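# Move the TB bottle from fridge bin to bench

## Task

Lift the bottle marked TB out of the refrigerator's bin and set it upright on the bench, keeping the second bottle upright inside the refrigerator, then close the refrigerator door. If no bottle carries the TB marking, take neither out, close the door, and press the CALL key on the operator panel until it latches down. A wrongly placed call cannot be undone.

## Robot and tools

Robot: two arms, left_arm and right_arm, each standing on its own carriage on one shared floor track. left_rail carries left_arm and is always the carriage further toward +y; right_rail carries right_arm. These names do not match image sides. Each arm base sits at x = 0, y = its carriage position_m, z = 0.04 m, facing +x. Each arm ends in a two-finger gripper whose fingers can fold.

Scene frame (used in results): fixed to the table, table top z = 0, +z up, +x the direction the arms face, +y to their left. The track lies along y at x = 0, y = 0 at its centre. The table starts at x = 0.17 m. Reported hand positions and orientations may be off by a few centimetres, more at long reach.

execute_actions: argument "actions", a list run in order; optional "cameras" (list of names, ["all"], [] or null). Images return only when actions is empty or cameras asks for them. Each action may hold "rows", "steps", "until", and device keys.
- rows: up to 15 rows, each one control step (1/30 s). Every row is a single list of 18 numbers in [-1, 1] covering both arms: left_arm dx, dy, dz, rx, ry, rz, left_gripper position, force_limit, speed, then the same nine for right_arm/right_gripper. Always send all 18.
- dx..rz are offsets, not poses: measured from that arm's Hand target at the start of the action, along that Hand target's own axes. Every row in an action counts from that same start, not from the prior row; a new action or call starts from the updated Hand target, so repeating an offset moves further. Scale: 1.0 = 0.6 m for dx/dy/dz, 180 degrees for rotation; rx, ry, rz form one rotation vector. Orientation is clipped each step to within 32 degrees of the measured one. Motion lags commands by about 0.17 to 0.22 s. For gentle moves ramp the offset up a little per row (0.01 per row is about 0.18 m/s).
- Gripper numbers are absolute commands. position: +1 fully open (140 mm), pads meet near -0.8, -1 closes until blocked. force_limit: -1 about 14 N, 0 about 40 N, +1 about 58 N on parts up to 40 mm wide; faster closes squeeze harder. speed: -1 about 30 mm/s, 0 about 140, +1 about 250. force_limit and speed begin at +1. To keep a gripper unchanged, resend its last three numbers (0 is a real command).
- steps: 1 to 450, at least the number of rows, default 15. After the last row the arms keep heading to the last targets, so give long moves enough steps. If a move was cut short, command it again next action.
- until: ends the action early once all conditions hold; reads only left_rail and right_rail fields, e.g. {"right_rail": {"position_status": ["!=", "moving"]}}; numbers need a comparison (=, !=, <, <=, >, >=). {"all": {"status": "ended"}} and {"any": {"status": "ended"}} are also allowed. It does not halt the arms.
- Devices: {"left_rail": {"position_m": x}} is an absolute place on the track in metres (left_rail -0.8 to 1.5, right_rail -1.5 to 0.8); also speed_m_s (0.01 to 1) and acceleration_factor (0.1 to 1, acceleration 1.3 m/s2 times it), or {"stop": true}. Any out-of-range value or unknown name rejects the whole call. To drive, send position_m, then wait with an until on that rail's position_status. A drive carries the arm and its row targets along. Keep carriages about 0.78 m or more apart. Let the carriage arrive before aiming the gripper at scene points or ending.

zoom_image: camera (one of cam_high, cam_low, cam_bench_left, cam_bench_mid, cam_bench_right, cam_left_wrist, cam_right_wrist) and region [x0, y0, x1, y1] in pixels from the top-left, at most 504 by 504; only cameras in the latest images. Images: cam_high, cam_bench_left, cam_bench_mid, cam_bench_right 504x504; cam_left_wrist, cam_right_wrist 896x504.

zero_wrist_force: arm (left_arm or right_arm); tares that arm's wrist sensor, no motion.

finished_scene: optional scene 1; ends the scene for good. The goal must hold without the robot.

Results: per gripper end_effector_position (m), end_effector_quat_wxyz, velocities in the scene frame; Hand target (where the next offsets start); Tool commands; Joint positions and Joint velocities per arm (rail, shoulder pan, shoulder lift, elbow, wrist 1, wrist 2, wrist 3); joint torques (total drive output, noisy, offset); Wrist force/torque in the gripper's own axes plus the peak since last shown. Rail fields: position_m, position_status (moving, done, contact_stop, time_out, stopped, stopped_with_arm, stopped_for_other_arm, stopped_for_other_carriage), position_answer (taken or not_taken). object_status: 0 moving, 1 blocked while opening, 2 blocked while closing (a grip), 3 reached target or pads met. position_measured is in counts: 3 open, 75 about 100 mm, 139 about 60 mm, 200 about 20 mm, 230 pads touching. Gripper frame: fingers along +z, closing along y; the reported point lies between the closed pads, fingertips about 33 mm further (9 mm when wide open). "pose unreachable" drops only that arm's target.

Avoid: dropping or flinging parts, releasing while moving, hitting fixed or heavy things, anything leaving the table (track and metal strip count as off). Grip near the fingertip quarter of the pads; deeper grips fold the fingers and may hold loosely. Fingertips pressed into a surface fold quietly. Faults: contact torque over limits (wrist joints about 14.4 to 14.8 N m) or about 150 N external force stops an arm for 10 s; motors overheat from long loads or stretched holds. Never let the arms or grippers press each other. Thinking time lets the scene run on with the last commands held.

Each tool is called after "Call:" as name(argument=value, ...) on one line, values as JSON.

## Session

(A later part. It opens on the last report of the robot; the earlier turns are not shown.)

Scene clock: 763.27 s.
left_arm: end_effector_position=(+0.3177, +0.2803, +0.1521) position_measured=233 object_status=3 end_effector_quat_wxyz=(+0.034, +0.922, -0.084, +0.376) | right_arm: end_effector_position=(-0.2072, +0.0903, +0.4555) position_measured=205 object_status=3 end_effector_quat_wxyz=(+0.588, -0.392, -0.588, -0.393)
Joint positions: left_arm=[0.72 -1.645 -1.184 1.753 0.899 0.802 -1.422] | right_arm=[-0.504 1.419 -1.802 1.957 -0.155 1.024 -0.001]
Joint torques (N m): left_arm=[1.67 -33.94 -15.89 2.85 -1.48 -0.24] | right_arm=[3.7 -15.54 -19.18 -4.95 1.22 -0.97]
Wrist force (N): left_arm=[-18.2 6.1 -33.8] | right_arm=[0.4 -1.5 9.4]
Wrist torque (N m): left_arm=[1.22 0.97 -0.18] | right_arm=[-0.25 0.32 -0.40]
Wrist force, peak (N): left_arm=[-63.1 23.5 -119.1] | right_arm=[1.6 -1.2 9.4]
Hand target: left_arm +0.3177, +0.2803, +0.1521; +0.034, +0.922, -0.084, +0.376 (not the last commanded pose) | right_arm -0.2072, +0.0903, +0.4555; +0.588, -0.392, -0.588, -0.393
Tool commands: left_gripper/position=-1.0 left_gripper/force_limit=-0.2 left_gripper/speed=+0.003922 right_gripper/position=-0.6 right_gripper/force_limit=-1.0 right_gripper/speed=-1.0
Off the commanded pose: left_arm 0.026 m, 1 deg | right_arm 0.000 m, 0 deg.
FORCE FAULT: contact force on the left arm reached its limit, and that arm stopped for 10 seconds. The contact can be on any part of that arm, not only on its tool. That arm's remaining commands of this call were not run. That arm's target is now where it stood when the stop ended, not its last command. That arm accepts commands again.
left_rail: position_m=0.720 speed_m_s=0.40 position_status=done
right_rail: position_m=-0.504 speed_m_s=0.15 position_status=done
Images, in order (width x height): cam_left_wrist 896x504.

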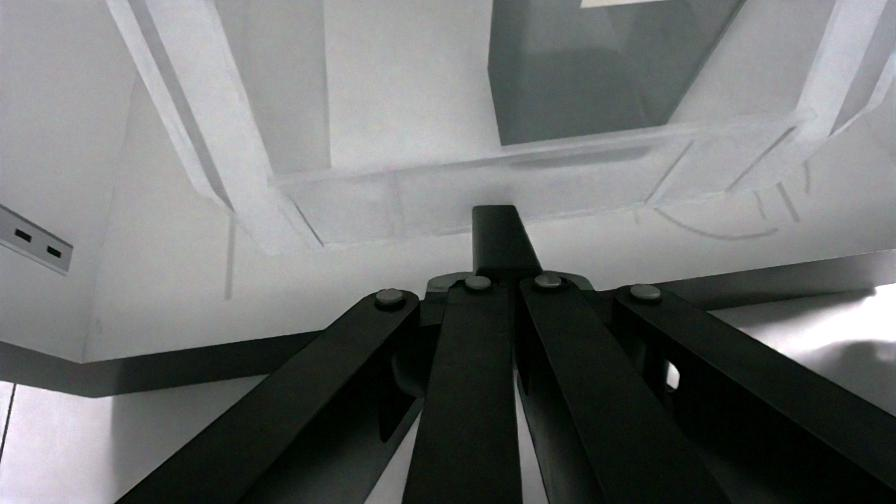

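Call:
execute_actions(actions=[{"rows":[[-0.015,0.004,-0.015,0,0,0,-1,-0.2,0,0,0,0,0,0,0,-0.6,-1,-1],[-0.03,0.008,-0.03,0,0,0,-1,-0.2,0,0,0,0,0,0,0,-0.6,-1,-1],[-0.05,0.012,-0.05,0,0,0,-1,-0.2,0,0,0,0,0,0,0,-0.6,-1,-1],[-0.07,0.017,-0.07,0,0,0,-1,-0.2,0,0,0,0,0,0,0,-0.6,-1,-1],[-0.09,0.022,-0.09,0,0,0,-1,-0.2,0,0,0,0,0,0,0,-0.6,-1,-1],[-0.11,0.027,-0.11,0,0,0,-1,-0.2,0,0,0,0,0,0,0,-0.6,-1,-1],[-0.13,0.032,-0.13,0,0,0,-1,-0.2,0,0,0,0,0,0,0,-0.6,-1,-1],[-0.15,0.037,-0.15,0,0,0,-1,-0.2,0,0,0,0,0,0,0,-0.6,-1,-1],[-0.17,0.042,-0.17,0,0,0,-1,-0.2,0,0,0,0,0,0,0,-0.6,-1,-1]],"steps":40},{"rows":[[0.02,0,-0.02,0,0,0,-1,-0.2,0,0,0,0,0,0,0,-0.6,-1,-1],[0.04,0,-0.04,0,0,0,-1,-0.2,0,0,0,0,0,0,0,-0.6,-1,-1],[0.06,0,-0.06,0,0,0,-1,-0.2,0,0,0,0,0,0,0,-0.6,-1,-1],[0.08,0,-0.08,0,0,0,-1,-0.2,0,0,0,0,0,0,0,-0.6,-1,-1],[0.1,0,-0.1,0,0,0,-1,-0.2,0,0,0,0,0,0,0,-0.6,-1,-1],[0.12,0,-0.12,0,0,0,-1,-0.2,0,0,0,0,0,0,0,-0.6,-1,-1],[0.14,0,-0.14,0,0,0,-1,-0.2,0,0,0,0,0,0,0,-0.6,-1,-1],[0.16,0,-0.16,0,0,0,-1,-0.2,0,0,0,0,0,0,0,-0.6,-1,-1],[0.18,0,-0.18,0,0,0,-1,-0.2,0,0,0,0,0,0,0,-0.6,-1,-1],[0.2,0,-0.2,0,0,0,-1,-0.2,0,0,0,0,0,0,0,-0.6,-1,-1]],"steps":45}], cameras=["cam_left_wrist"])

Scene clock: 775.73 s.
left_arm: end_effector_position=(+0.1732, +0.2812, +0.3234) position_measured=233 object_status=3 end_effector_quat_wxyz=(+0.034, +0.922, -0.084, +0.376) | right_arm: end_effector_position=(-0.2072, +0.0903, +0.4555) position_measured=205 object_status=3 end_effector_quat_wxyz=(+0.588, -0.392, -0.588, -0.393)
Joint positions: left_arm=[0.72 -2.011 -1.345 1.59 1.571 0.829 -1.925] | right_arm=[-0.504 1.419 -1.802 1.957 -0.155 1.024 -0.001]
Joint torques (N m): left_arm=[-9.93 -38.47 -29.93 6.03 1.23 -2.39] | right_arm=[4.69 -15.83 -19.11 -5.12 1.4 -0.91]
Wrist force (N): left_arm=[-3.2 4.0 2.2] | right_arm=[1.0 -1.5 9.3]
Wrist torque (N m): left_arm=[0.94 0.80 -0.14] | right_arm=[-0.23 0.25 -0.41]
Wrist force, peak (N): left_arm=[-18.3 6.5 -34.1] | right_arm=[1.0 -1.5 9.5]
Hand target: left_arm +0.1732, +0.2812, +0.3234; +0.034, +0.922, -0.084, +0.376 | right_arm -0.2072, +0.0903, +0.4555; +0.588, -0.392, -0.588, -0.393
Off the commanded pose: left_arm 0.000 m, 0 deg | right_arm 0.000 m, 0 deg.
left_rail: position_m=0.720 speed_m_s=0.40 position_status=done
right_rail: position_m=-0.504 speed_m_s=0.15 position_status=done
Images, in order (width x height): cam_left_wrist 896x504.

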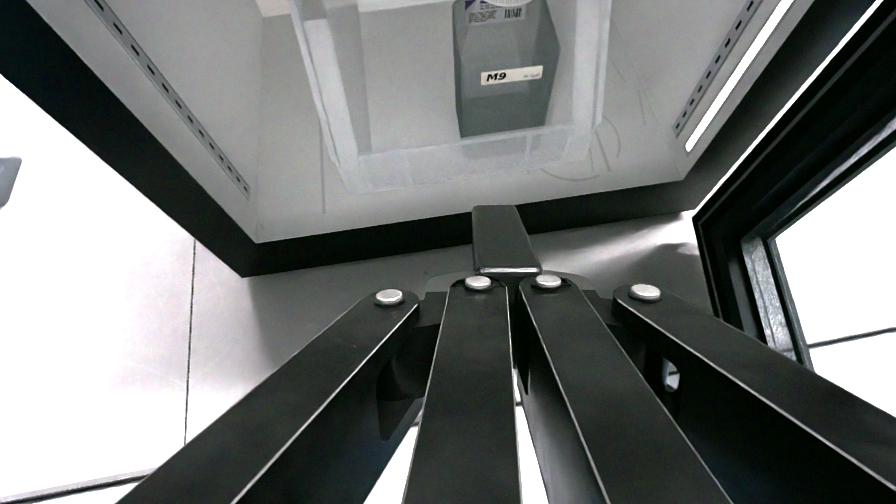

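Call:
execute_actions(actions=[{"left_rail":{"position_m":1.3},"steps":10},{"steps":250,"until":{"left_rail":{"position_status":["!=","moving"]}}},{"rows":[[0,0,0,0,0,0,-1,-0.2,0,0,0,-0.01,0,0,0,-0.6,-1,-1],[0,0,0,0,0,0,-1,-0.2,0,0,0,-0.025,0,0,0,-0.6,-1,-1],[0,0,0,0,0,0,-1,-0.2,0,0,0,-0.04,0,0,0,-0.6,-1,-1],[0,0,0,0,0,0,-1,-0.2,0,0,0,-0.06,0,0,0,-0.6,-1,-1],[0,0,0,0,0,0,-1,-0.2,0,0,0,-0.08,0,0,0,-0.6,-1,-1],[0,0,0,0,0,0,-1,-0.2,0,0,0,-0.1,0,0,0,-0.6,-1,-1],[0,0,0,0,0,0,-1,-0.2,0,0,0,-0.12,0,0,0,-0.6,-1,-1],[0,0,0,0,0,0,-1,-0.2,0,0,0,-0.14,0,0,0,-0.6,-1,-1],[0,0,0,0,0,0,-1,-0.2,0,0,0,-0.167,0,0,0,-0.6,-1,-1]],"steps":45},{"rows":[[0,0,0,0,0,0,-1,-0.2,0,0,0,0,0,0,0,-1,-1,-1]],"steps":40}], cameras=["cam_right_wrist","cam_high"])

Scene clock: 801.70 s.
left_arm: end_effector_position=(+0.1732, +0.8612, +0.3234) position_measured=233 object_status=3 end_effector_quat_wxyz=(+0.034, +0.922, -0.084, +0.376) | right_arm: end_effector_position=(-0.2019, +0.0618, +0.4532) position_measured=205 object_status=3 end_effector_quat_wxyz=(+0.590, -0.390, -0.592, -0.387)
Joint positions: left_arm=[1.3 -2.011 -1.345 1.59 1.571 0.829 -1.925] | right_arm=[-0.504 1.368 -1.88 2.016 -0.131 0.96 -0.001]
Joint torques (N m): left_arm=[3.72 -32.89 -5.6 0.93 -3.82 -2.26] | right_arm=[-17.8 -0.87 -28.34 -2.45 0.6 -0.2]
Wrist force (N): left_arm=[-3.0 4.3 2.3] | right_arm=[7.3 -14.2 19.9]
Wrist torque (N m): left_arm=[1.00 0.77 -0.14] | right_arm=[1.35 0.29 -0.63]
Wrist force, peak (N): left_arm=[-3.0 5.1 2.3] | right_arm=[2.9 -41.1 51.0]
Hand target: left_arm +0.1732, +0.8612, +0.3234; +0.034, +0.922, -0.084, +0.376 | right_arm -0.2019, +0.0618, +0.4532; +0.590, -0.390, -0.592, -0.387 (not the last commanded pose)
Tool commands: left_gripper/position=-1.0 left_gripper/force_limit=-0.2 left_gripper/speed=+0.0 right_gripper/position=-0.6 right_gripper/force_limit=-1.0 right_gripper/speed=-1.0
Off the commanded pose: left_arm 0.000 m, 0 deg.
TORQUE FAULT: the external load on joint 6 (wrist 2) of the right arm reached its load limit, and that arm stopped for 10 seconds. A torque fault puts only its own arm into a fault stop. That arm's remaining commands of this call were not run. Before the stop ended, the hold on joint 6 (wrist 2) of that arm was turned back by 0.8 degrees, the way its load pushed it. That arm's target is now where it stood when the stop ended, not its last command. That arm keeps its grip as last carried out and accepts commands again: back off and push less far. That arm stops again whenever a joint's load reaches its limit.
left_rail: position_m=1.300 speed_m_s=0.40 position_status=done
right_rail: position_m=-0.504 speed_m_s=0.15 position_status=done
Images, in order (width x height): cam_high 504x504, cam_right_wrist 896x504.

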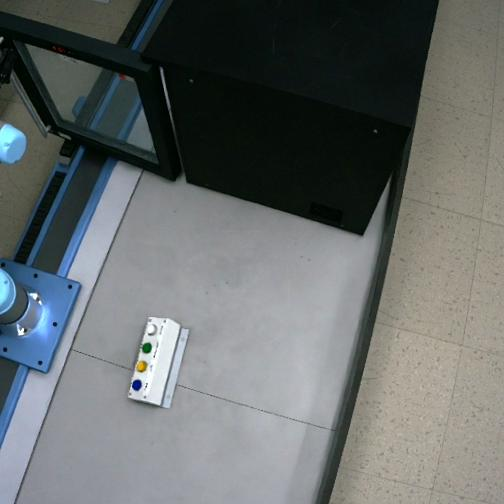

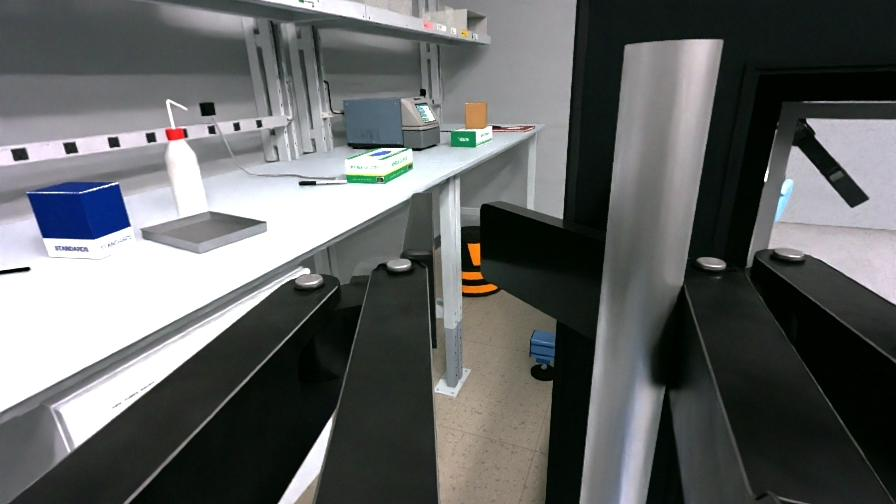

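Call:
execute_actions(actions=[{"rows":[[0,0,0,0,0,0,-1,-0.2,0,0,0.003,0.005,0,0,0,-0.6,-1,-1],[0,0,0,0,0,0,-1,-0.2,0,0,0.006,0.01,0,0,0,-0.6,-1,-1],[0,0,0,0,0,0,-1,-0.2,0,0,0.01,0.015,0,0,0,-0.6,-1,-1],[0,0,0,0,0,0,-1,-0.2,0,0,0.013,0.02,0,0,0,-0.6,-1,-1],[0,0,0,0,0,0,-1,-0.2,0,0,0.016,0.025,0,0,0,-0.6,-1,-1]],"steps":40}], cameras=["cam_right_wrist"])

Scene clock: 818.30 s.
left_arm: end_effector_position=(+0.1732, +0.8612, +0.3234) position_measured=233 object_status=3 end_effector_quat_wxyz=(+0.034, +0.922, -0.084, +0.376) | right_arm: end_effector_position=(-0.1990, +0.0794, +0.4531) position_measured=205 object_status=3 end_effector_quat_wxyz=(+0.590, -0.390, -0.592, -0.387)
Joint positions: left_arm=[1.3 -2.011 -1.345 1.59 1.571 0.829 -1.925] | right_arm=[-0.504 1.371 -1.834 1.984 -0.146 0.963 -0.001]
Joint torques (N m): left_arm=[14.02 -30.66 -7.29 1.02 -3.94 -2.47] | right_arm=[0.95 -0.84 -28.37 -2.58 6.71 1.52]
Wrist force (N): left_arm=[-3.4 3.9 2.4] | right_arm=[10.4 -11.1 16.3]
Wrist torque (N m): left_arm=[0.92 0.85 -0.14] | right_arm=[0.42 -0.14 -0.91]
Wrist force, peak (N): left_arm=[-3.1 4.7 2.2] | right_arm=[9.9 -16.3 21.1]
Hand target: left_arm +0.1732, +0.8612, +0.3234; +0.034, +0.922, -0.084, +0.376 | right_arm -0.1990, +0.0794, +0.4531; +0.590, -0.390, -0.592, -0.387
Off the commanded pose: left_arm 0.000 m, 0 deg | right_arm 0.000 m, 0 deg.
left_rail: position_m=1.300 speed_m_s=0.40 position_status=done
right_rail: position_m=-0.504 speed_m_s=0.15 position_status=done
Images, in order (width x height): cam_right_wrist 896x504.

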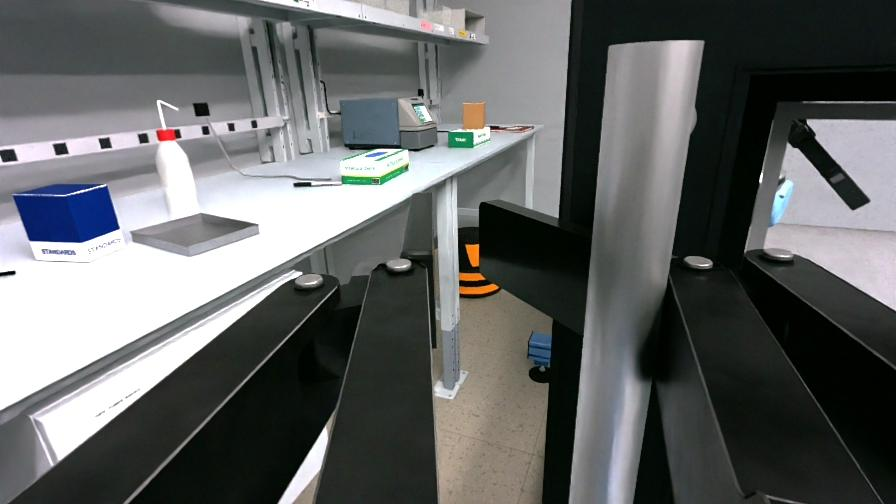

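Call:
execute_actions(actions=[{"rows":[[0,0,0,0,0,0,-1,-0.2,0,0,-0.003,0.003,0,0,0,-0.55,-1,-1],[0,0,0,0,0,0,-1,-0.2,0,0,-0.007,0.006,0,0,0,-0.5,-1,-1],[0,0,0,0,0,0,-1,-0.2,0,0,-0.011,0.01,0,0,0,-0.45,-1,-1],[0,0,0,0,0,0,-1,-0.2,0,0,-0.015,0.013,0,0,0,-0.4,-1,-1],[0,0,0,0,0,0,-1,-0.2,0,0,-0.02,0.016,0,0,0,-0.35,-1,-1],[0,0,0,0,0,0,-1,-0.2,0,0,-0.023,0.016,0,0,0,-0.3,-1,-1]],"steps":45}], cameras=["cam_right_wrist"])

Scene clock: 832.33 s.
left_arm: end_effector_position=(+0.1732, +0.8612, +0.3234) position_measured=233 object_status=3 end_effector_quat_wxyz=(+0.034, +0.922, -0.084, +0.376) | right_arm: end_effector_position=(-0.2155, +0.0827, +0.4531) position_measured=167 object_status=3 end_effector_quat_wxyz=(+0.590, -0.390, -0.592, -0.387)
Joint positions: left_arm=[1.3 -2.011 -1.345 1.59 1.571 0.829 -1.925] | right_arm=[-0.504 1.431 -1.812 1.969 -0.152 1.023 -0.001]
Joint torques (N m): left_arm=[14.31 -29.16 -6.81 1 -3.68 -2.23] | right_arm=[6.16 -8.19 -33.75 -6.06 2.41 1.62]
Wrist force (N): left_arm=[-2.9 4.2 2.2] | right_arm=[-1.6 -0.4 9.6]
Wrist torque (N m): left_arm=[0.98 0.74 -0.15] | right_arm=[0.46 0.61 -0.51]
Wrist force, peak (N): left_arm=[-3.4 4.6 2.1] | right_arm=[10.6 -11.3 16.7]
Hand target: left_arm +0.1732, +0.8612, +0.3234; +0.034, +0.922, -0.084, +0.376 | right_arm -0.2155, +0.0827, +0.4531; +0.590, -0.390, -0.592, -0.387
Off the commanded pose: left_arm 0.000 m, 0 deg | right_arm 0.000 m, 0 deg.
left_rail: position_m=1.300 speed_m_s=0.40 position_status=done
right_rail: position_m=-0.504 speed_m_s=0.15 position_status=done
Images, in order (width x height): cam_right_wrist 896x504.

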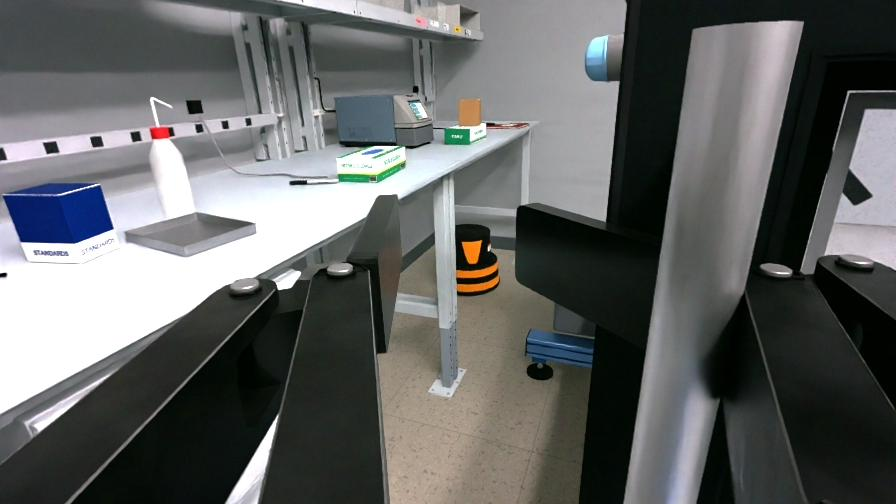

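Call:
execute_actions(actions=[{"rows":[[0,0,0,0,0,0,-1,-0.2,0,0,-0.005,0,0,0,0,-0.23,-1,-1],[0,0,0,0,0,0,-1,-0.2,0,0,-0.01,0,0,0,0,-0.16,-1,-1],[0,0,0,0,0,0,-1,-0.2,0,0,-0.015,0,0,0,0,-0.1,-1,-1],[0,0,0,0,0,0,-1,-0.2,0,0,-0.02,0,0,0,0,-0.03,-1,-1],[0,0,0,0,0,0,-1,-0.2,0,0,-0.025,0,0,0,0,0.04,-1,-1],[0,0,0,0,0,0,-1,-0.2,0,0,-0.028,0,0,0,0,0.1,-1,-1]],"steps":50}], cameras=["cam_right_wrist"])

Scene clock: 836.47 s.
left_arm: end_effector_position=(+0.1732, +0.8612, +0.3234) position_measured=233 object_status=3 end_effector_quat_wxyz=(+0.034, +0.922, -0.084, +0.376) | right_arm: end_effector_position=(-0.2309, +0.0760, +0.4531) position_measured=117 object_status=3 end_effector_quat_wxyz=(+0.590, -0.390, -0.592, -0.387)
Joint positions: left_arm=[1.3 -2.011 -1.345 1.59 1.571 0.829 -1.925] | right_arm=[-0.504 1.482 -1.816 1.972 -0.151 1.074 -0.001]
Joint torques (N m): left_arm=[14.68 -28.64 -5.83 1.04 -3.82 -2.36] | right_arm=[6.33 -18.02 -19.41 0.19 2.43 1.57]
Wrist force (N): left_arm=[-3.2 4.6 2.1] | right_arm=[-1.4 -0.5 10.1]
Wrist torque (N m): left_arm=[1.08 0.81 -0.14] | right_arm=[0.58 0.69 -0.56]
Wrist force, peak (N): left_arm=[-3.2 4.6 2.1] | right_arm=[0.0 0.5 10.6]
Hand target: left_arm +0.1732, +0.8612, +0.3234; +0.034, +0.922, -0.084, +0.376 | right_arm -0.2309, +0.0760, +0.4531; +0.590, -0.390, -0.592, -0.387
Off the commanded pose: left_arm 0.000 m, 0 deg | right_arm 0.000 m, 0 deg.
left_rail: position_m=1.300 speed_m_s=0.40 position_status=done
right_rail: position_m=-0.504 speed_m_s=0.15 position_status=done
Images, in order (width x height): cam_right_wrist 896x504.

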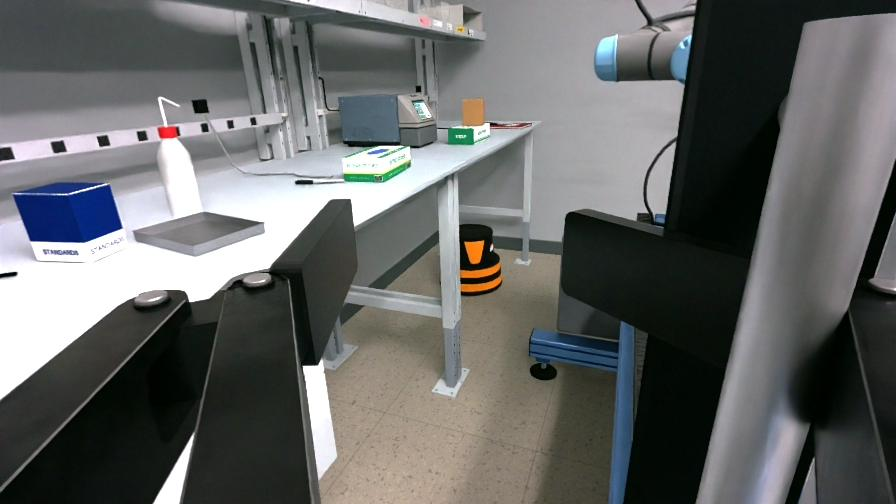

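Call:
execute_actions(actions=[{"rows":[[0,0,0,0,0,0,-1,-0.2,0,0,0,-0.008,0,0,0,0.1,-1,-1],[0,0,0,0,0,0,-1,-0.2,0,0,0,-0.016,0,0,0,0.1,-1,-1],[0,0,0,0,0,0,-1,-0.2,0,0,0,-0.024,0,0,0,0.1,-1,-1],[0,0,0,0,0,0,-1,-0.2,0,0,0,-0.032,0,0,0,0.1,-1,-1],[0,0,0,0,0,0,-1,-0.2,0,0,0,-0.04,0,0,0,0.1,-1,-1]],"steps":45}], cameras=["cam_right_wrist"])

Scene clock: 850.43 s.
left_arm: end_effector_position=(+0.1732, +0.8612, +0.3234) position_measured=233 object_status=3 end_effector_quat_wxyz=(+0.034, +0.922, -0.084, +0.376) | right_arm: end_effector_position=(-0.2276, +0.0570, +0.4530) position_measured=117 object_status=3 end_effector_quat_wxyz=(+0.592, -0.386, -0.594, -0.384)
Joint positions: left_arm=[1.3 -2.011 -1.345 1.59 1.571 0.829 -1.925] | right_arm=[-0.504 1.45 -1.87 2.01 -0.135 1.031 -0.001]
Joint torques (N m): left_arm=[13.66 -23.59 -5.36 1.36 -3.76 -2.22] | right_arm=[-18.75 -8.07 -26.81 -2.07 0.83 -0.32]
Wrist force (N): left_arm=[-2.9 4.1 1.9] | right_arm=[-1.0 -12.6 19.5]
Wrist torque (N m): left_arm=[0.95 0.75 -0.15] | right_arm=[1.87 1.01 -0.58]
Wrist force, peak (N): left_arm=[-3.5 4.5 2.4] | right_arm=[4.4 -45.9 37.9]
Hand target: left_arm +0.1732, +0.8612, +0.3234; +0.034, +0.922, -0.084, +0.376 | right_arm -0.2276, +0.0570, +0.4530; +0.592, -0.386, -0.594, -0.384 (not the last commanded pose)
Tool commands: left_gripper/position=-1.0 left_gripper/force_limit=-0.2 left_gripper/speed=+0.0 right_gripper/position=+0.098039 right_gripper/force_limit=-1.0 right_gripper/speed=-1.0
Off the commanded pose: left_arm 0.000 m, 0 deg | right_arm 0.007 m, 1 deg.
TORQUE FAULT: the external load on joint 6 (wrist 2) of the right arm reached its load limit, and that arm stopped for 10 seconds. A torque fault puts only its own arm into a fault stop. That arm's remaining commands of this call were not run. Before the stop ended, the hold on joint 6 (wrist 2) of that arm was turned back by 0.6 degrees, the way its load pushed it. That arm's target is now where it stood when the stop ended, not its last command. That arm keeps its grip as last carried out and accepts commands again: back off and push less far. That arm stops again whenever a joint's load reaches its limit.
left_rail: position_m=1.300 speed_m_s=0.40 position_status=done
right_rail: position_m=-0.504 speed_m_s=0.15 position_status=done
Images, in order (width x height): cam_right_wrist 896x504.

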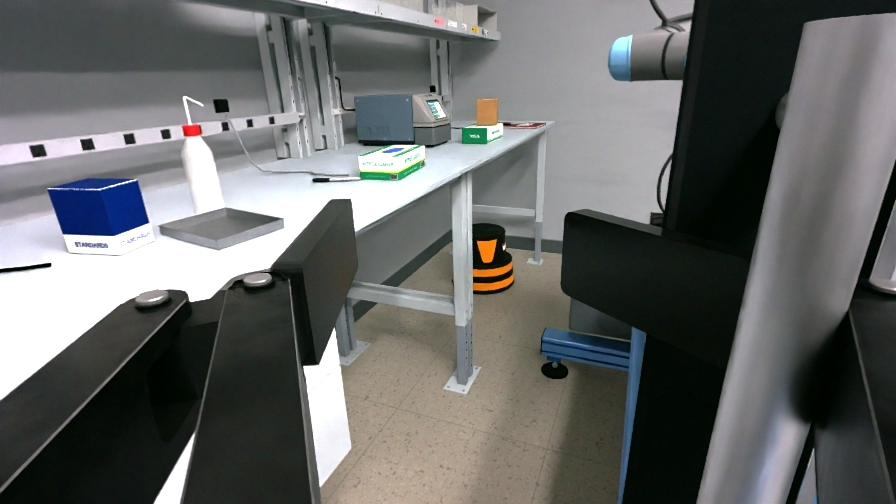

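Call:
execute_actions(actions=[{"rows":[[0,0,0,0,0,0,-1,-0.2,0,0,0.002,0.012,0,0,0,0.1,-1,-1],[0,0,0,0,0,0,-1,-0.2,0,0,0.004,0.024,0,0,0,0.1,-1,-1]],"steps":20},{"rows":[[0,0,0,0,0,0,-1,-0.2,0,0,0.006,-0.005,0,0,0,0.1,-1,-1],[0,0,0,0,0,0,-1,-0.2,0,0,0.012,-0.01,0,0,0,0.1,-1,-1],[0,0,0,0,0,0,-1,-0.2,0,0,0.018,-0.016,0,0,0,0.1,-1,-1],[0,0,0,0,0,0,-1,-0.2,0,0,0.025,-0.022,0,0,0,0.1,-1,-1]],"steps":35}], cameras=["cam_right_wrist"])

Scene clock: 871.13 s.
left_arm: end_effector_position=(+0.1732, +0.8612, +0.3234) position_measured=233 object_status=3 end_effector_quat_wxyz=(+0.034, +0.922, -0.084, +0.376) | right_arm: end_effector_position=(-0.2256, +0.0651, +0.4530) position_measured=117 object_status=3 end_effector_quat_wxyz=(+0.596, -0.381, -0.597, -0.379)
Joint positions: left_arm=[1.3 -2.011 -1.345 1.59 1.571 0.829 -1.925] | right_arm=[-0.504 1.43 -1.848 1.995 -0.142 0.994 -0.001]
Joint torques (N m): left_arm=[13.04 -22.19 -5.94 1.1 -3.68 -1.97] | right_arm=[-18.77 -10.72 -27.62 -2.2 0.56 -0.3]
Wrist force (N): left_arm=[-2.8 4.3 2.4] | right_arm=[-2.0 -11.0 19.4]
Wrist torque (N m): left_arm=[0.99 0.73 -0.14] | right_arm=[1.85 0.71 -0.38]
Wrist force, peak (N): left_arm=[-3.4 4.6 2.2] | right_arm=[5.0 -52.5 45.5]
Hand target: left_arm +0.1732, +0.8612, +0.3234; +0.034, +0.922, -0.084, +0.376 | right_arm -0.2256, +0.0651, +0.4530; +0.596, -0.381, -0.597, -0.379 (not the last commanded pose)
Tool commands: left_gripper/position=-1.0 left_gripper/force_limit=-0.2 left_gripper/speed=+0.0 right_gripper/position=+0.098039 right_gripper/force_limit=-1.0 right_gripper/speed=-1.0
Off the commanded pose: left_arm 0.000 m, 0 deg | right_arm 0.013 m, 1 deg.
TORQUE FAULT: the external load on joint 6 (wrist 2) of the right arm reached its load limit, and that arm stopped for 10 seconds. A torque fault puts only its own arm into a fault stop. That arm's remaining commands of this call were not run. Before the stop ended, the hold on joint 6 (wrist 2) of that arm was turned back by 0.9 degrees, the way its load pushed it. That arm's target is now where it stood when the stop ended, not its last command. That arm keeps its grip as last carried out and accepts commands again: back off and push less far. That arm stops again whenever a joint's load reaches its limit.
left_rail: position_m=1.300 speed_m_s=0.40 position_status=done
right_rail: position_m=-0.504 speed_m_s=0.15 position_status=done
Images, in order (width x height): cam_right_wrist 896x504.

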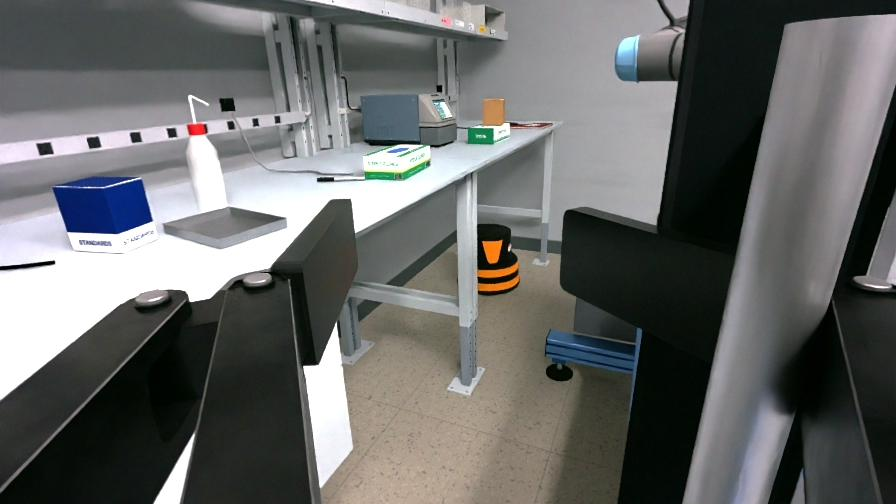

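Call:
execute_actions(actions=[{"rows":[[0,0,0,0,0,0,-1,-0.2,0,0,0.005,0.01,0,0,0,0.1,-1,-1],[0,0,0,0,0,0,-1,-0.2,0,0,0.009,0.02,0,0,0,0.1,-1,-1],[0,0,0,0,0,0,-1,-0.2,0,0,0.014,0.03,0,0,0,0.1,-1,-1]],"steps":30}], cameras=["cam_right_wrist"])

Call:
execute_actions(actions=[{"rows":[[0,0,0,0,0,0,-1,-0.2,0,0,0.008,-0.003,0,0,0,0.1,-1,-1],[0,0,0,0,0,0,-1,-0.2,0,0,0.016,-0.006,0,0,0,0.1,-1,-1],[0,0,0,0,0,0,-1,-0.2,0,0,0.024,-0.01,0,0,0,0.1,-1,-1],[0,0,0,0,0,0,-1,-0.2,0,0,0.03,-0.013,0,0,0,0.1,-1,-1]],"steps":35}], cameras=["cam_right_wrist"])

Scene clock: 882.37 s.
left_arm: end_effector_position=(+0.1732, +0.8612, +0.3234) position_measured=233 object_status=3 end_effector_quat_wxyz=(+0.034, +0.922, -0.084, +0.376) | right_arm: end_effector_position=(-0.2256, +0.0850, +0.4529) position_measured=117 object_status=3 end_effector_quat_wxyz=(+0.596, -0.381, -0.597, -0.379)
Joint positions: left_arm=[1.3 -2.011 -1.345 1.59 1.571 0.829 -1.925] | right_arm=[-0.504 1.44 -1.795 1.957 -0.157 1.003 -0.001]
Joint torques (N m): left_arm=[13.04 -24.42 -6.3 1.46 -3.6 -2.24] | right_arm=[7.23 -6.77 -33.11 -5.16 2.6 1.47]
Wrist force (N): left_arm=[-2.9 4.2 1.9] | right_arm=[2.4 0.6 8.9]
Wrist torque (N m): left_arm=[0.99 0.74 -0.14] | right_arm=[0.49 0.18 -0.47]
Wrist force, peak (N): left_arm=[-3.3 4.7 2.3] | right_arm=[-2.0 -11.3 19.5]
Hand target: left_arm +0.1732, +0.8612, +0.3234; +0.034, +0.922, -0.084, +0.376 | right_arm -0.2256, +0.0850, +0.4529; +0.596, -0.381, -0.597, -0.379
Off the commanded pose: left_arm 0.000 m, 0 deg | right_arm 0.000 m, 0 deg.
left_rail: position_m=1.300 speed_m_s=0.40 position_status=done
right_rail: position_m=-0.504 speed_m_s=0.15 position_status=done
Images, in order (width x height): cam_right_wrist 896x504.

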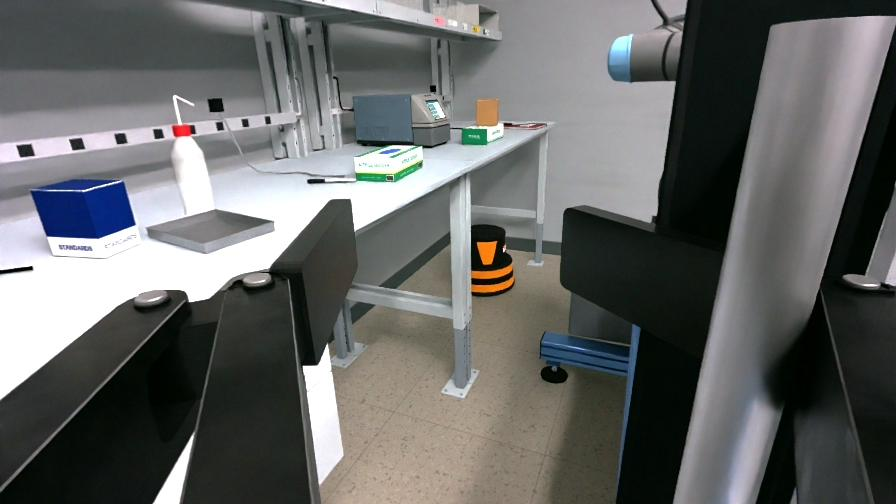

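Scene clock: 892.60 s.
left_arm: end_effector_position=(+0.1732, +0.8612, +0.3234) position_measured=233 object_status=3 end_effector_quat_wxyz=(+0.034, +0.922, -0.084, +0.376) | right_arm: end_effector_position=(-0.2209, +0.0831, +0.4530) position_measured=117 object_status=3 end_effector_quat_wxyz=(+0.599, -0.377, -0.600, -0.374)
Joint positions: left_arm=[1.3 -2.011 -1.345 1.59 1.571 0.829 -1.925] | right_arm=[-0.504 1.41 -1.802 1.961 -0.155 0.958 -0.001]
Joint torques (N m): left_arm=[13.39 -22.62 -5.12 1.08 -3.93 -2.1] | right_arm=[-17.81 -13.48 -27 -2.1 0.42 -0.15]
Wrist force (N): left_arm=[-3.4 4.1 2.2] | right_arm=[-1.0 -12.4 20.3]
Wrist torque (N m): left_arm=[0.96 0.86 -0.14] | right_arm=[1.64 0.38 -0.44]
Wrist force, peak (N): left_arm=[-3.3 4.6 2.2] | right_arm=[5.1 -45.8 48.8]
Hand target: left_arm +0.1732, +0.8612, +0.3234; +0.034, +0.922, -0.084, +0.376 | right_arm -0.2209, +0.0831, +0.4530; +0.599, -0.377, -0.600, -0.374 (not the last commanded pose)
Tool commands: left_gripper/position=-1.0 left_gripper/force_limit=-0.2 left_gripper/speed=+0.0 right_gripper/position=+0.098039 right_gripper/force_limit=-1.0 right_gripper/speed=-1.0
Off the commanded pose: left_arm 0.000 m, 0 deg | right_arm 0.015 m, 1 deg.
TORQUE FAULT: the external load on joint 6 (wrist 2) of the right arm reached its load limit, and that arm stopped for 10 seconds. A torque fault puts only its own arm into a fault stop. That arm's remaining commands of this call were not run. Before the stop ended, the hold on joint 6 (wrist 2) of that arm was turned back by 0.8 degrees, the way its load pushed it. That arm's target is now where it stood when the stop ended, not its last command. That arm keeps its grip as last carried out and accepts commands again: back off and push less far. That arm stops again whenever a joint's load reaches its limit.
left_rail: position_m=1.300 speed_m_s=0.40 position_status=done
right_rail: position_m=-0.504 speed_m_s=0.15 position_status=done
Images, in order (width x height): cam_right_wrist 896x504.

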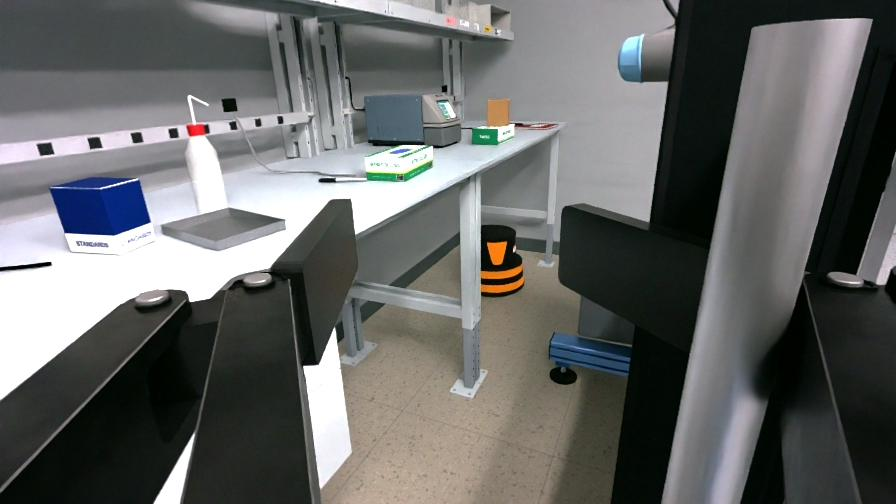

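Call:
execute_actions(actions=[{"rows":[[0,0,0,0,0,0,-1,-0.2,0,0,-0.007,0.003,0,0,0,0.1,-1,-1],[0,0,0,0,0,0,-1,-0.2,0,0,-0.015,0.007,0,0,0,0.1,-1,-1]],"steps":20},{"rows":[[0,0,0,0,0,0,-1,-0.2,0,0,-0.003,-0.004,0.014,0,0,0.1,-1,-1],[0,0,0,0,0,0,-1,-0.2,0,0,-0.005,-0.008,0.028,0,0,0.1,-1,-1],[0,0,0,0,0,0,-1,-0.2,0,0,-0.008,-0.012,0.042,0,0,0.1,-1,-1],[0,0,0,0,0,0,-1,-0.2,0,0,-0.01,-0.016,0.056,0,0,0.1,-1,-1]],"steps":35}], cameras=["cam_right_wrist"])

Call:
zoom_image(camera="cam_right_wrist", region=[500, 0, 896, 504])

Scene clock: 921.13 s.
left_arm: end_effector_position=(+0.1732, +0.8612, +0.3234) position_measured=233 object_status=3 end_effector_quat_wxyz=(+0.034, +0.922, -0.084, +0.376) | right_arm: end_effector_position=(-0.2320, +0.0717, +0.4531) position_measured=117 object_status=3 end_effector_quat_wxyz=(+0.629, -0.323, -0.631, -0.320)
Joint positions: left_arm=[1.3 -2.011 -1.345 1.59 1.571 0.829 -1.925] | right_arm=[-0.504 1.303 -1.777 1.943 -0.161 0.675 -0.002]
Joint torques (N m): left_arm=[12.39 -21.17 -5.86 0.97 -3.75 -1.95] | right_arm=[-8.08 -8.39 -33.95 -5.09 -3.35 -1.67]
Wrist force (N): left_arm=[-3.0 4.2 2.1] | right_arm=[-1.3 2.4 7.5]
Wrist torque (N m): left_arm=[0.98 0.78 -0.15] | right_arm=[0.51 0.62 -0.38]
Wrist force, peak (N): left_arm=[-3.4 4.5 2.5] | right_arm=[-0.8 -12.7 20.3]
Hand target: left_arm +0.1732, +0.8612, +0.3234; +0.034, +0.922, -0.084, +0.376 | right_arm -0.2320, +0.0717, +0.4531; +0.629, -0.323, -0.631, -0.320
Off the commanded pose: left_arm 0.000 m, 0 deg | right_arm 0.000 m, 0 deg.
left_rail: position_m=1.300 speed_m_s=0.40 position_status=done
right_rail: position_m=-0.504 speed_m_s=0.15 position_status=done
Images, in order (width x height): cam_right_wrist 896x504.

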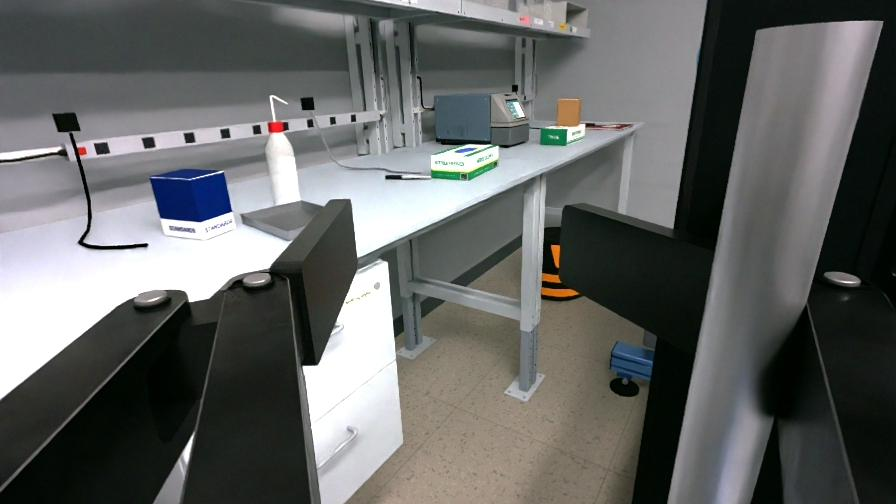

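Scaled by 1.000.

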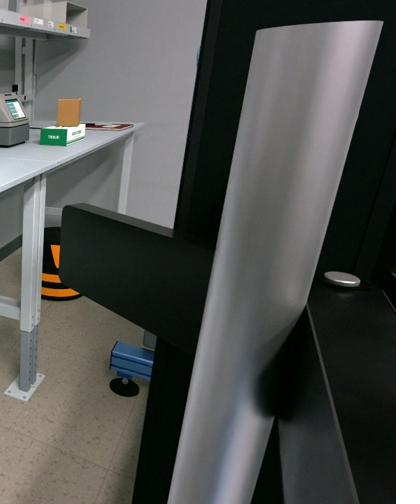

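Call:
execute_actions(actions=[{"rows":[[0,0,0,0,0,0,-1,-0.2,0,0,-0.001,-0.007,0.02,0,0,0.1,-1,-1],[0,0,0,0,0,0,-1,-0.2,0,0,-0.0025,-0.014,0.04,0,0,0.1,-1,-1],[0,0,0,0,0,0,-1,-0.2,0,0,-0.004,-0.022,0.06,0,0,0.1,-1,-1],[0,0,0,0,0,0,-1,-0.2,0,0,-0.005,-0.029,0.083,0,0,0.1,-1,-1]],"steps":35}], cameras=["cam_right_wrist"])

Scene clock: 926.77 s.
left_arm: end_effector_position=(+0.1732, +0.8612, +0.3234) position_measured=233 object_status=3 end_effector_quat_wxyz=(+0.034, +0.922, -0.084, +0.376) | right_arm: end_effector_position=(-0.2225, +0.0579, +0.4531) position_measured=117 object_status=3 end_effector_quat_wxyz=(+0.665, -0.241, -0.666, -0.238)
Joint positions: left_arm=[1.3 -2.011 -1.345 1.59 1.571 0.829 -1.925] | right_arm=[-0.504 1.149 -1.679 1.862 -0.173 0.269 -0.006]
Joint torques (N m): left_arm=[14.53 -21.4 -5.05 1.14 -3.59 -2.01] | right_arm=[29.43 -18.04 -35.61 2.11 -15.08 -1.97]
Wrist force (N): left_arm=[-3.2 4.2 2.1] | right_arm=[-13.2 24.5 -36.7]
Wrist torque (N m): left_arm=[0.98 0.82 -0.14] | right_arm=[-3.42 2.13 -0.59]
Wrist force, peak (N): left_arm=[-3.3 4.5 2.3] | right_arm=[-11.4 26.3 -38.9]
Hand target: left_arm +0.1732, +0.8612, +0.3234; +0.034, +0.922, -0.084, +0.376 | right_arm -0.2242, +0.0559, +0.4531; +0.666, -0.238, -0.667, -0.235
Off the commanded pose: left_arm 0.000 m, 0 deg | right_arm 0.003 m, 0 deg.
left_rail: position_m=1.300 speed_m_s=0.40 position_status=done
right_rail: position_m=-0.504 speed_m_s=0.15 position_status=done
Images, in order (width x height): cam_right_wrist 896x504.

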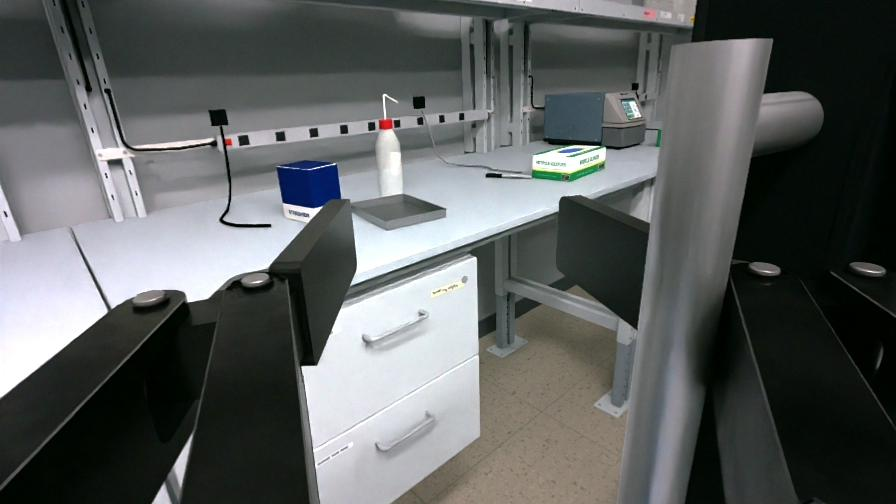

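Call:
execute_actions(actions=[{"rows":[[0,0,0,0,0,0,-1,-0.2,0,0,0.005,-0.006,0,0,0,0.1,-1,-1],[0,0,0,0,0,0,-1,-0.2,0,0,0.01,-0.013,0,0,0,0.1,-1,-1],[0,0,0,0,0,0,-1,-0.2,0,0,0.016,-0.02,0,0,0,0.1,-1,-1]],"steps":30}], cameras=["cam_right_wrist"])

Scene clock: 933.30 s.
left_arm: end_effector_position=(+0.1732, +0.8612, +0.3234) position_measured=233 object_status=3 end_effector_quat_wxyz=(+0.034, +0.922, -0.084, +0.376) | right_arm: end_effector_position=(-0.2089, +0.0557, +0.4531) position_measured=117 object_status=3 end_effector_quat_wxyz=(+0.666, -0.238, -0.667, -0.235)
Joint positions: left_arm=[1.3 -2.011 -1.345 1.59 1.571 0.829 -1.925] | right_arm=[-0.504 1.108 -1.676 1.86 -0.172 0.219 -0.008]
Joint torques (N m): left_arm=[13.35 -23.37 -4.88 1.45 -3.65 -1.73] | right_arm=[-9.57 -10.36 -32.28 2.1 -2.07 -1.73]
Wrist force (N): left_arm=[-3.0 4.4 2.0] | right_arm=[0.1 -1.1 9.9]
Wrist torque (N m): left_arm=[1.02 0.78 -0.15] | right_arm=[0.48 0.32 -0.67]
Wrist force, peak (N): left_arm=[-3.5 4.5 2.1] | right_arm=[-13.3 24.7 -37.0]
Hand target: left_arm +0.1732, +0.8612, +0.3234; +0.034, +0.922, -0.084, +0.376 | right_arm -0.2089, +0.0557, +0.4531; +0.666, -0.238, -0.667, -0.235
Off the commanded pose: left_arm 0.000 m, 0 deg | right_arm 0.000 m, 0 deg.
left_rail: position_m=1.300 speed_m_s=0.40 position_status=done
right_rail: position_m=-0.504 speed_m_s=0.15 position_status=done
Images, in order (width x height): cam_right_wrist 896x504.

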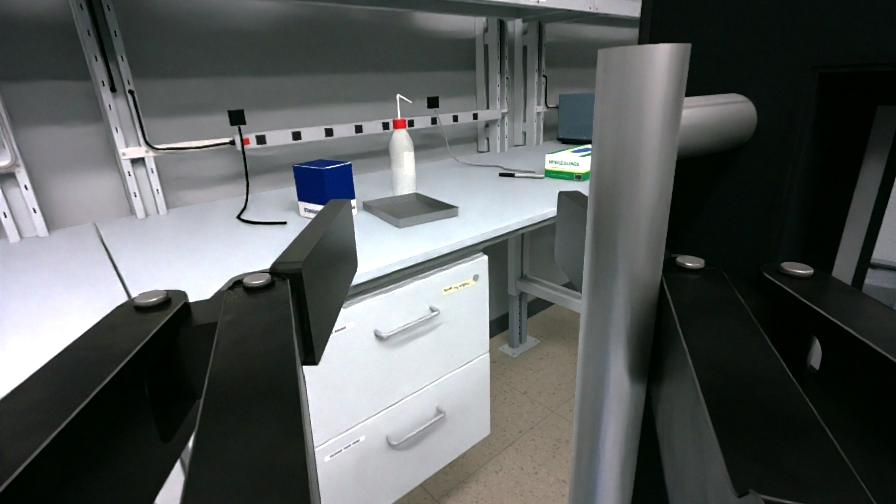

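Call:
execute_actions(actions=[{"rows":[[0,0,0,0,0,0,-1,-0.2,0,0,0.006,-0.01,0,0,0,0.1,-1,-1],[0,0,0,0,0,0,-1,-0.2,0,0,0.012,-0.02,0,0,0,0.1,-1,-1],[0,0,0,0,0,0,-1,-0.2,0,0,0.018,-0.03,0,0,0,0.1,-1,-1],[0,0,0,0,0,0,-1,-0.2,0,0,0.024,-0.04,0,0,0,0.1,-1,-1]],"steps":30}], cameras=["cam_right_wrist"])

Scene clock: 937.60 s.
left_arm: end_effector_position=(+0.1732, +0.8612, +0.3234) position_measured=233 object_status=3 end_effector_quat_wxyz=(+0.034, +0.922, -0.084, +0.376) | right_arm: end_effector_position=(-0.1812, +0.0518, +0.4531) position_measured=117 object_status=3 end_effector_quat_wxyz=(+0.666, -0.238, -0.667, -0.235)
Joint positions: left_arm=[1.3 -2.011 -1.345 1.59 1.571 0.829 -1.925] | right_arm=[-0.504 1.03 -1.676 1.859 -0.166 0.142 -0.014]
Joint torques (N m): left_arm=[13.99 -21.94 -6.77 1.36 -3.41 -2.02] | right_arm=[-9.69 -10.37 -31.9 2.26 -2.46 -1.86]
Wrist force (N): left_arm=[-3.0 4.1 2.0] | right_arm=[1.3 -0.7 8.7]
Wrist torque (N m): left_arm=[0.97 0.77 -0.15] | right_arm=[0.29 0.21 -0.62]
Wrist force, peak (N): left_arm=[-3.1 4.9 2.1] | right_arm=[1.0 -4.9 25.0]
Hand target: left_arm +0.1732, +0.8612, +0.3234; +0.034, +0.922, -0.084, +0.376 | right_arm -0.1812, +0.0518, +0.4531; +0.666, -0.238, -0.667, -0.235
Off the commanded pose: left_arm 0.000 m, 0 deg | right_arm 0.000 m, 0 deg.
left_rail: position_m=1.300 speed_m_s=0.40 position_status=done
right_rail: position_m=-0.504 speed_m_s=0.15 position_status=done
Images, in order (width x height): cam_right_wrist 896x504.

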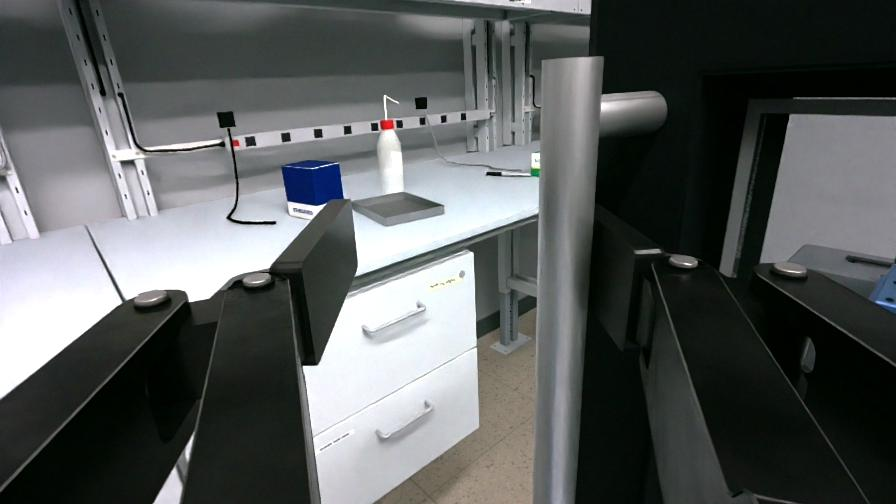

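Call:
execute_actions(actions=[{"rows":[[0,0,0,0,0,0,-1,-0.2,0,0,0,-0.015,0,0,0,0.1,-1,-1],[0,0,0,0,0,0,-1,-0.2,0,0,0,-0.03,0,0,0,0.1,-1,-1],[0,0,0,0,0,0,-1,-0.2,0,0,0,-0.05,0,0,0,0.1,-1,-1],[0,0,0,0,0,0,-1,-0.2,0,0,0,-0.07,0,0,0,0.1,-1,-1],[0,0,0,0,0,0,-1,-0.2,0,0,0,-0.09,0,0,0,0.1,-1,-1],[0,0,0,0,0,0,-1,-0.2,0,0,0,-0.11,0,0,0,0.1,-1,-1],[0,0,0,0,0,0,-1,-0.2,0,0,0,-0.13,0,0,0,0.1,-1,-1],[0,0,0,0,0,0,-1,-0.2,0,0,0,-0.15,0,0,0,0.1,-1,-1],[0,0,0,0,0,0,-1,-0.2,0,0,0,-0.17,0,0,0,0.1,-1,-1],[0,0,0,0,0,0,-1,-0.2,0,0,0,-0.19,0,0,0,0.1,-1,-1]],"steps":40},{"rows":[[0,0,0,0,0,0,-1,-0.2,0,0,0,0,0,0,0,-1,0,0]],"steps":30}], cameras=["cam_right_wrist","cam_high"])

Scene clock: 944.80 s.
left_arm: end_effector_position=(+0.1732, +0.8612, +0.3234) position_measured=233 object_status=3 end_effector_quat_wxyz=(+0.034, +0.922, -0.084, +0.376) | right_arm: end_effector_position=(-0.0927, -0.0201, +0.4534) position_measured=233 object_status=3 end_effector_quat_wxyz=(+0.666, -0.238, -0.667, -0.235)
Joint positions: left_arm=[1.3 -2.011 -1.345 1.59 1.571 0.829 -1.925] | right_arm=[-0.504 0.669 -1.792 1.954 -0.174 -0.219 0.015]
Joint torques (N m): left_arm=[13.42 -21.62 -6.69 1.34 -3.75 -1.8] | right_arm=[-8.63 -18.85 -13.96 -2.3 -2.22 2.15]
Wrist force (N): left_arm=[-3.0 4.1 1.9] | right_arm=[1.2 -0.4 8.4]
Wrist torque (N m): left_arm=[0.95 0.76 -0.15] | right_arm=[0.36 0.17 -0.63]
Wrist force, peak (N): left_arm=[-3.2 4.5 2.3] | right_arm=[1.7 -0.6 10.6]
Hand target: left_arm +0.1732, +0.8612, +0.3234; +0.034, +0.922, -0.084, +0.376 | right_arm -0.0927, -0.0201, +0.4534; +0.666, -0.238, -0.667, -0.235
Off the commanded pose: left_arm 0.000 m, 0 deg | right_arm 0.000 m, 0 deg.
left_rail: position_m=1.300 speed_m_s=0.40 position_status=done
right_rail: position_m=-0.504 speed_m_s=0.15 position_status=done
Images, in order (width x height): cam_high 504x504, cam_right_wrist 896x504.

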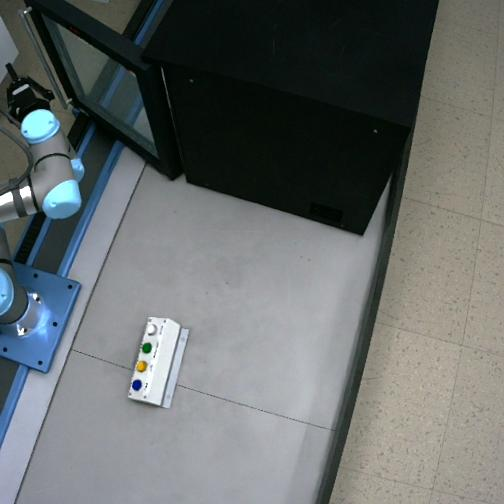

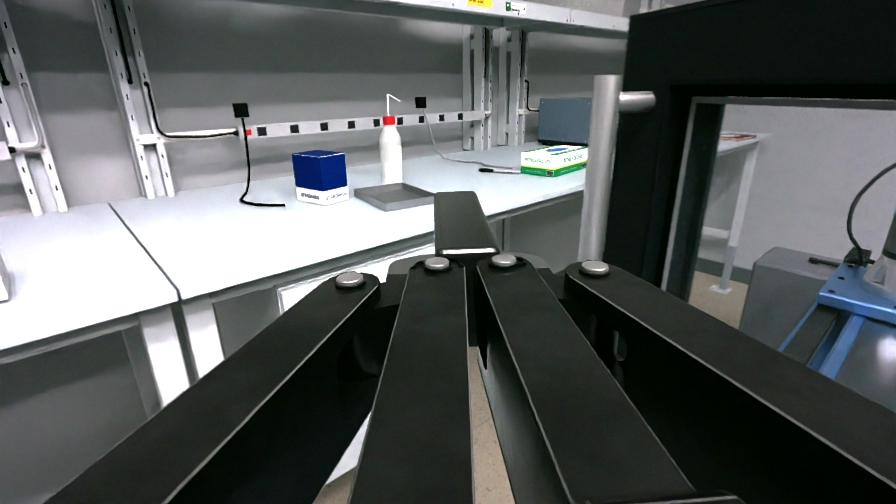

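Call:
execute_actions(actions=[{"right_rail":{"position_m":-0.65,"speed_m_s":0.2},"steps":10},{"steps":150,"until":{"right_rail":{"position_status":["!=","moving"]}}},{"rows":[[0,0,0,0,0,0,-1,-0.2,0,0,0,0,-0.03,0,0,-1,0,0],[0,0,0,0,0,0,-1,-0.2,0,0,0,0,-0.06,0,0,-1,0,0],[0,0,0,0,0,0,-1,-0.2,0,0,0,0,-0.09,0,0,-1,0,0],[0,0,0,0,0,0,-1,-0.2,0,0,0,0,-0.12,0,0,-1,0,0],[0,0,0,0,0,0,-1,-0.2,0,0,0,0,-0.139,0,0,-1,0,0]],"steps":35},{"rows":[[0,0,0,0,0,0,-1,-0.2,0,0,0,0,-0.03,0,0,-1,0,0],[0,0,0,0,0,0,-1,-0.2,0,0,0,0,-0.06,0,0,-1,0,0],[0,0,0,0,0,0,-1,-0.2,0,0,0,0,-0.09,0,0,-1,0,0],[0,0,0,0,0,0,-1,-0.2,0,0,0,0,-0.12,0,0,-1,0,0],[0,0,0,0,0,0,-1,-0.2,0,0,0,0,-0.139,0,0,-1,0,0]],"steps":35},{"rows":[[0,0,0,0,0,0,-1,-0.2,0,0,0,0,-0.03,0,0,-1,0,0],[0,0,0,0,0,0,-1,-0.2,0,0,0,0,-0.06,0,0,-1,0,0],[0,0,0,0,0,0,-1,-0.2,0,0,0,0,-0.09,0,0,-1,0,0],[0,0,0,0,0,0,-1,-0.2,0,0,0,0,-0.12,0,0,-1,0,0],[0,0,0,0,0,0,-1,-0.2,0,0,0,0,-0.139,0,0,-1,0,0]],"steps":40}], cameras=["cam_right_wrist"])

Scene clock: 960.67 s.
left_arm: end_effector_position=(+0.1732, +0.8612, +0.3234) position_measured=233 object_status=3 end_effector_quat_wxyz=(+0.034, +0.922, -0.084, +0.376) | right_arm: end_effector_position=(-0.0927, -0.1661, +0.4534) position_measured=233 object_status=3 end_effector_quat_wxyz=(-0.383, +0.594, +0.386, +0.593)
Joint positions: left_arm=[1.3 -2.011 -1.345 1.59 1.571 0.829 -1.925] | right_arm=[-0.65 1.939 -1.862 2.003 -0.136 2.36 0.002]
Joint torques (N m): left_arm=[13.92 -22.88 -5.57 1.27 -3.56 -1.42] | right_arm=[6.31 -3.32 -32.99 -5.24 2.6 1.54]
Wrist force (N): left_arm=[-3.1 4.5 2.1] | right_arm=[1.1 -0.4 9.1]
Wrist torque (N m): left_arm=[1.04 0.79 -0.15] | right_arm=[0.33 0.21 -0.40]
Wrist force, peak (N): left_arm=[-3.3 4.6 2.3] | right_arm=[2.6 8.5 9.6]
Hand target: left_arm +0.1732, +0.8612, +0.3234; +0.034, +0.922, -0.084, +0.376 | right_arm -0.0927, -0.1661, +0.4534; -0.383, +0.594, +0.385, +0.593
Off the commanded pose: left_arm 0.000 m, 0 deg | right_arm 0.000 m, 0 deg.
left_rail: position_m=1.300 speed_m_s=0.40 position_status=done
right_rail: position_m=-0.650 speed_m_s=0.20 position_status=done
Images, in order (width x height): cam_right_wrist 896x504.

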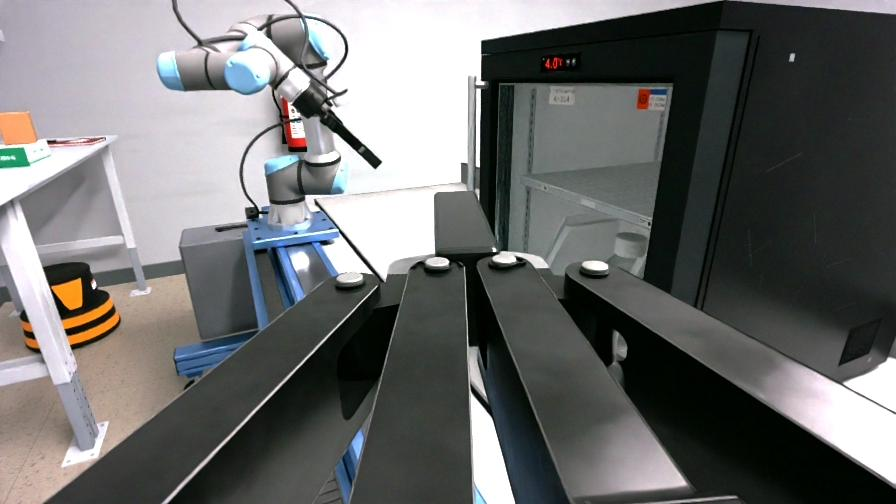

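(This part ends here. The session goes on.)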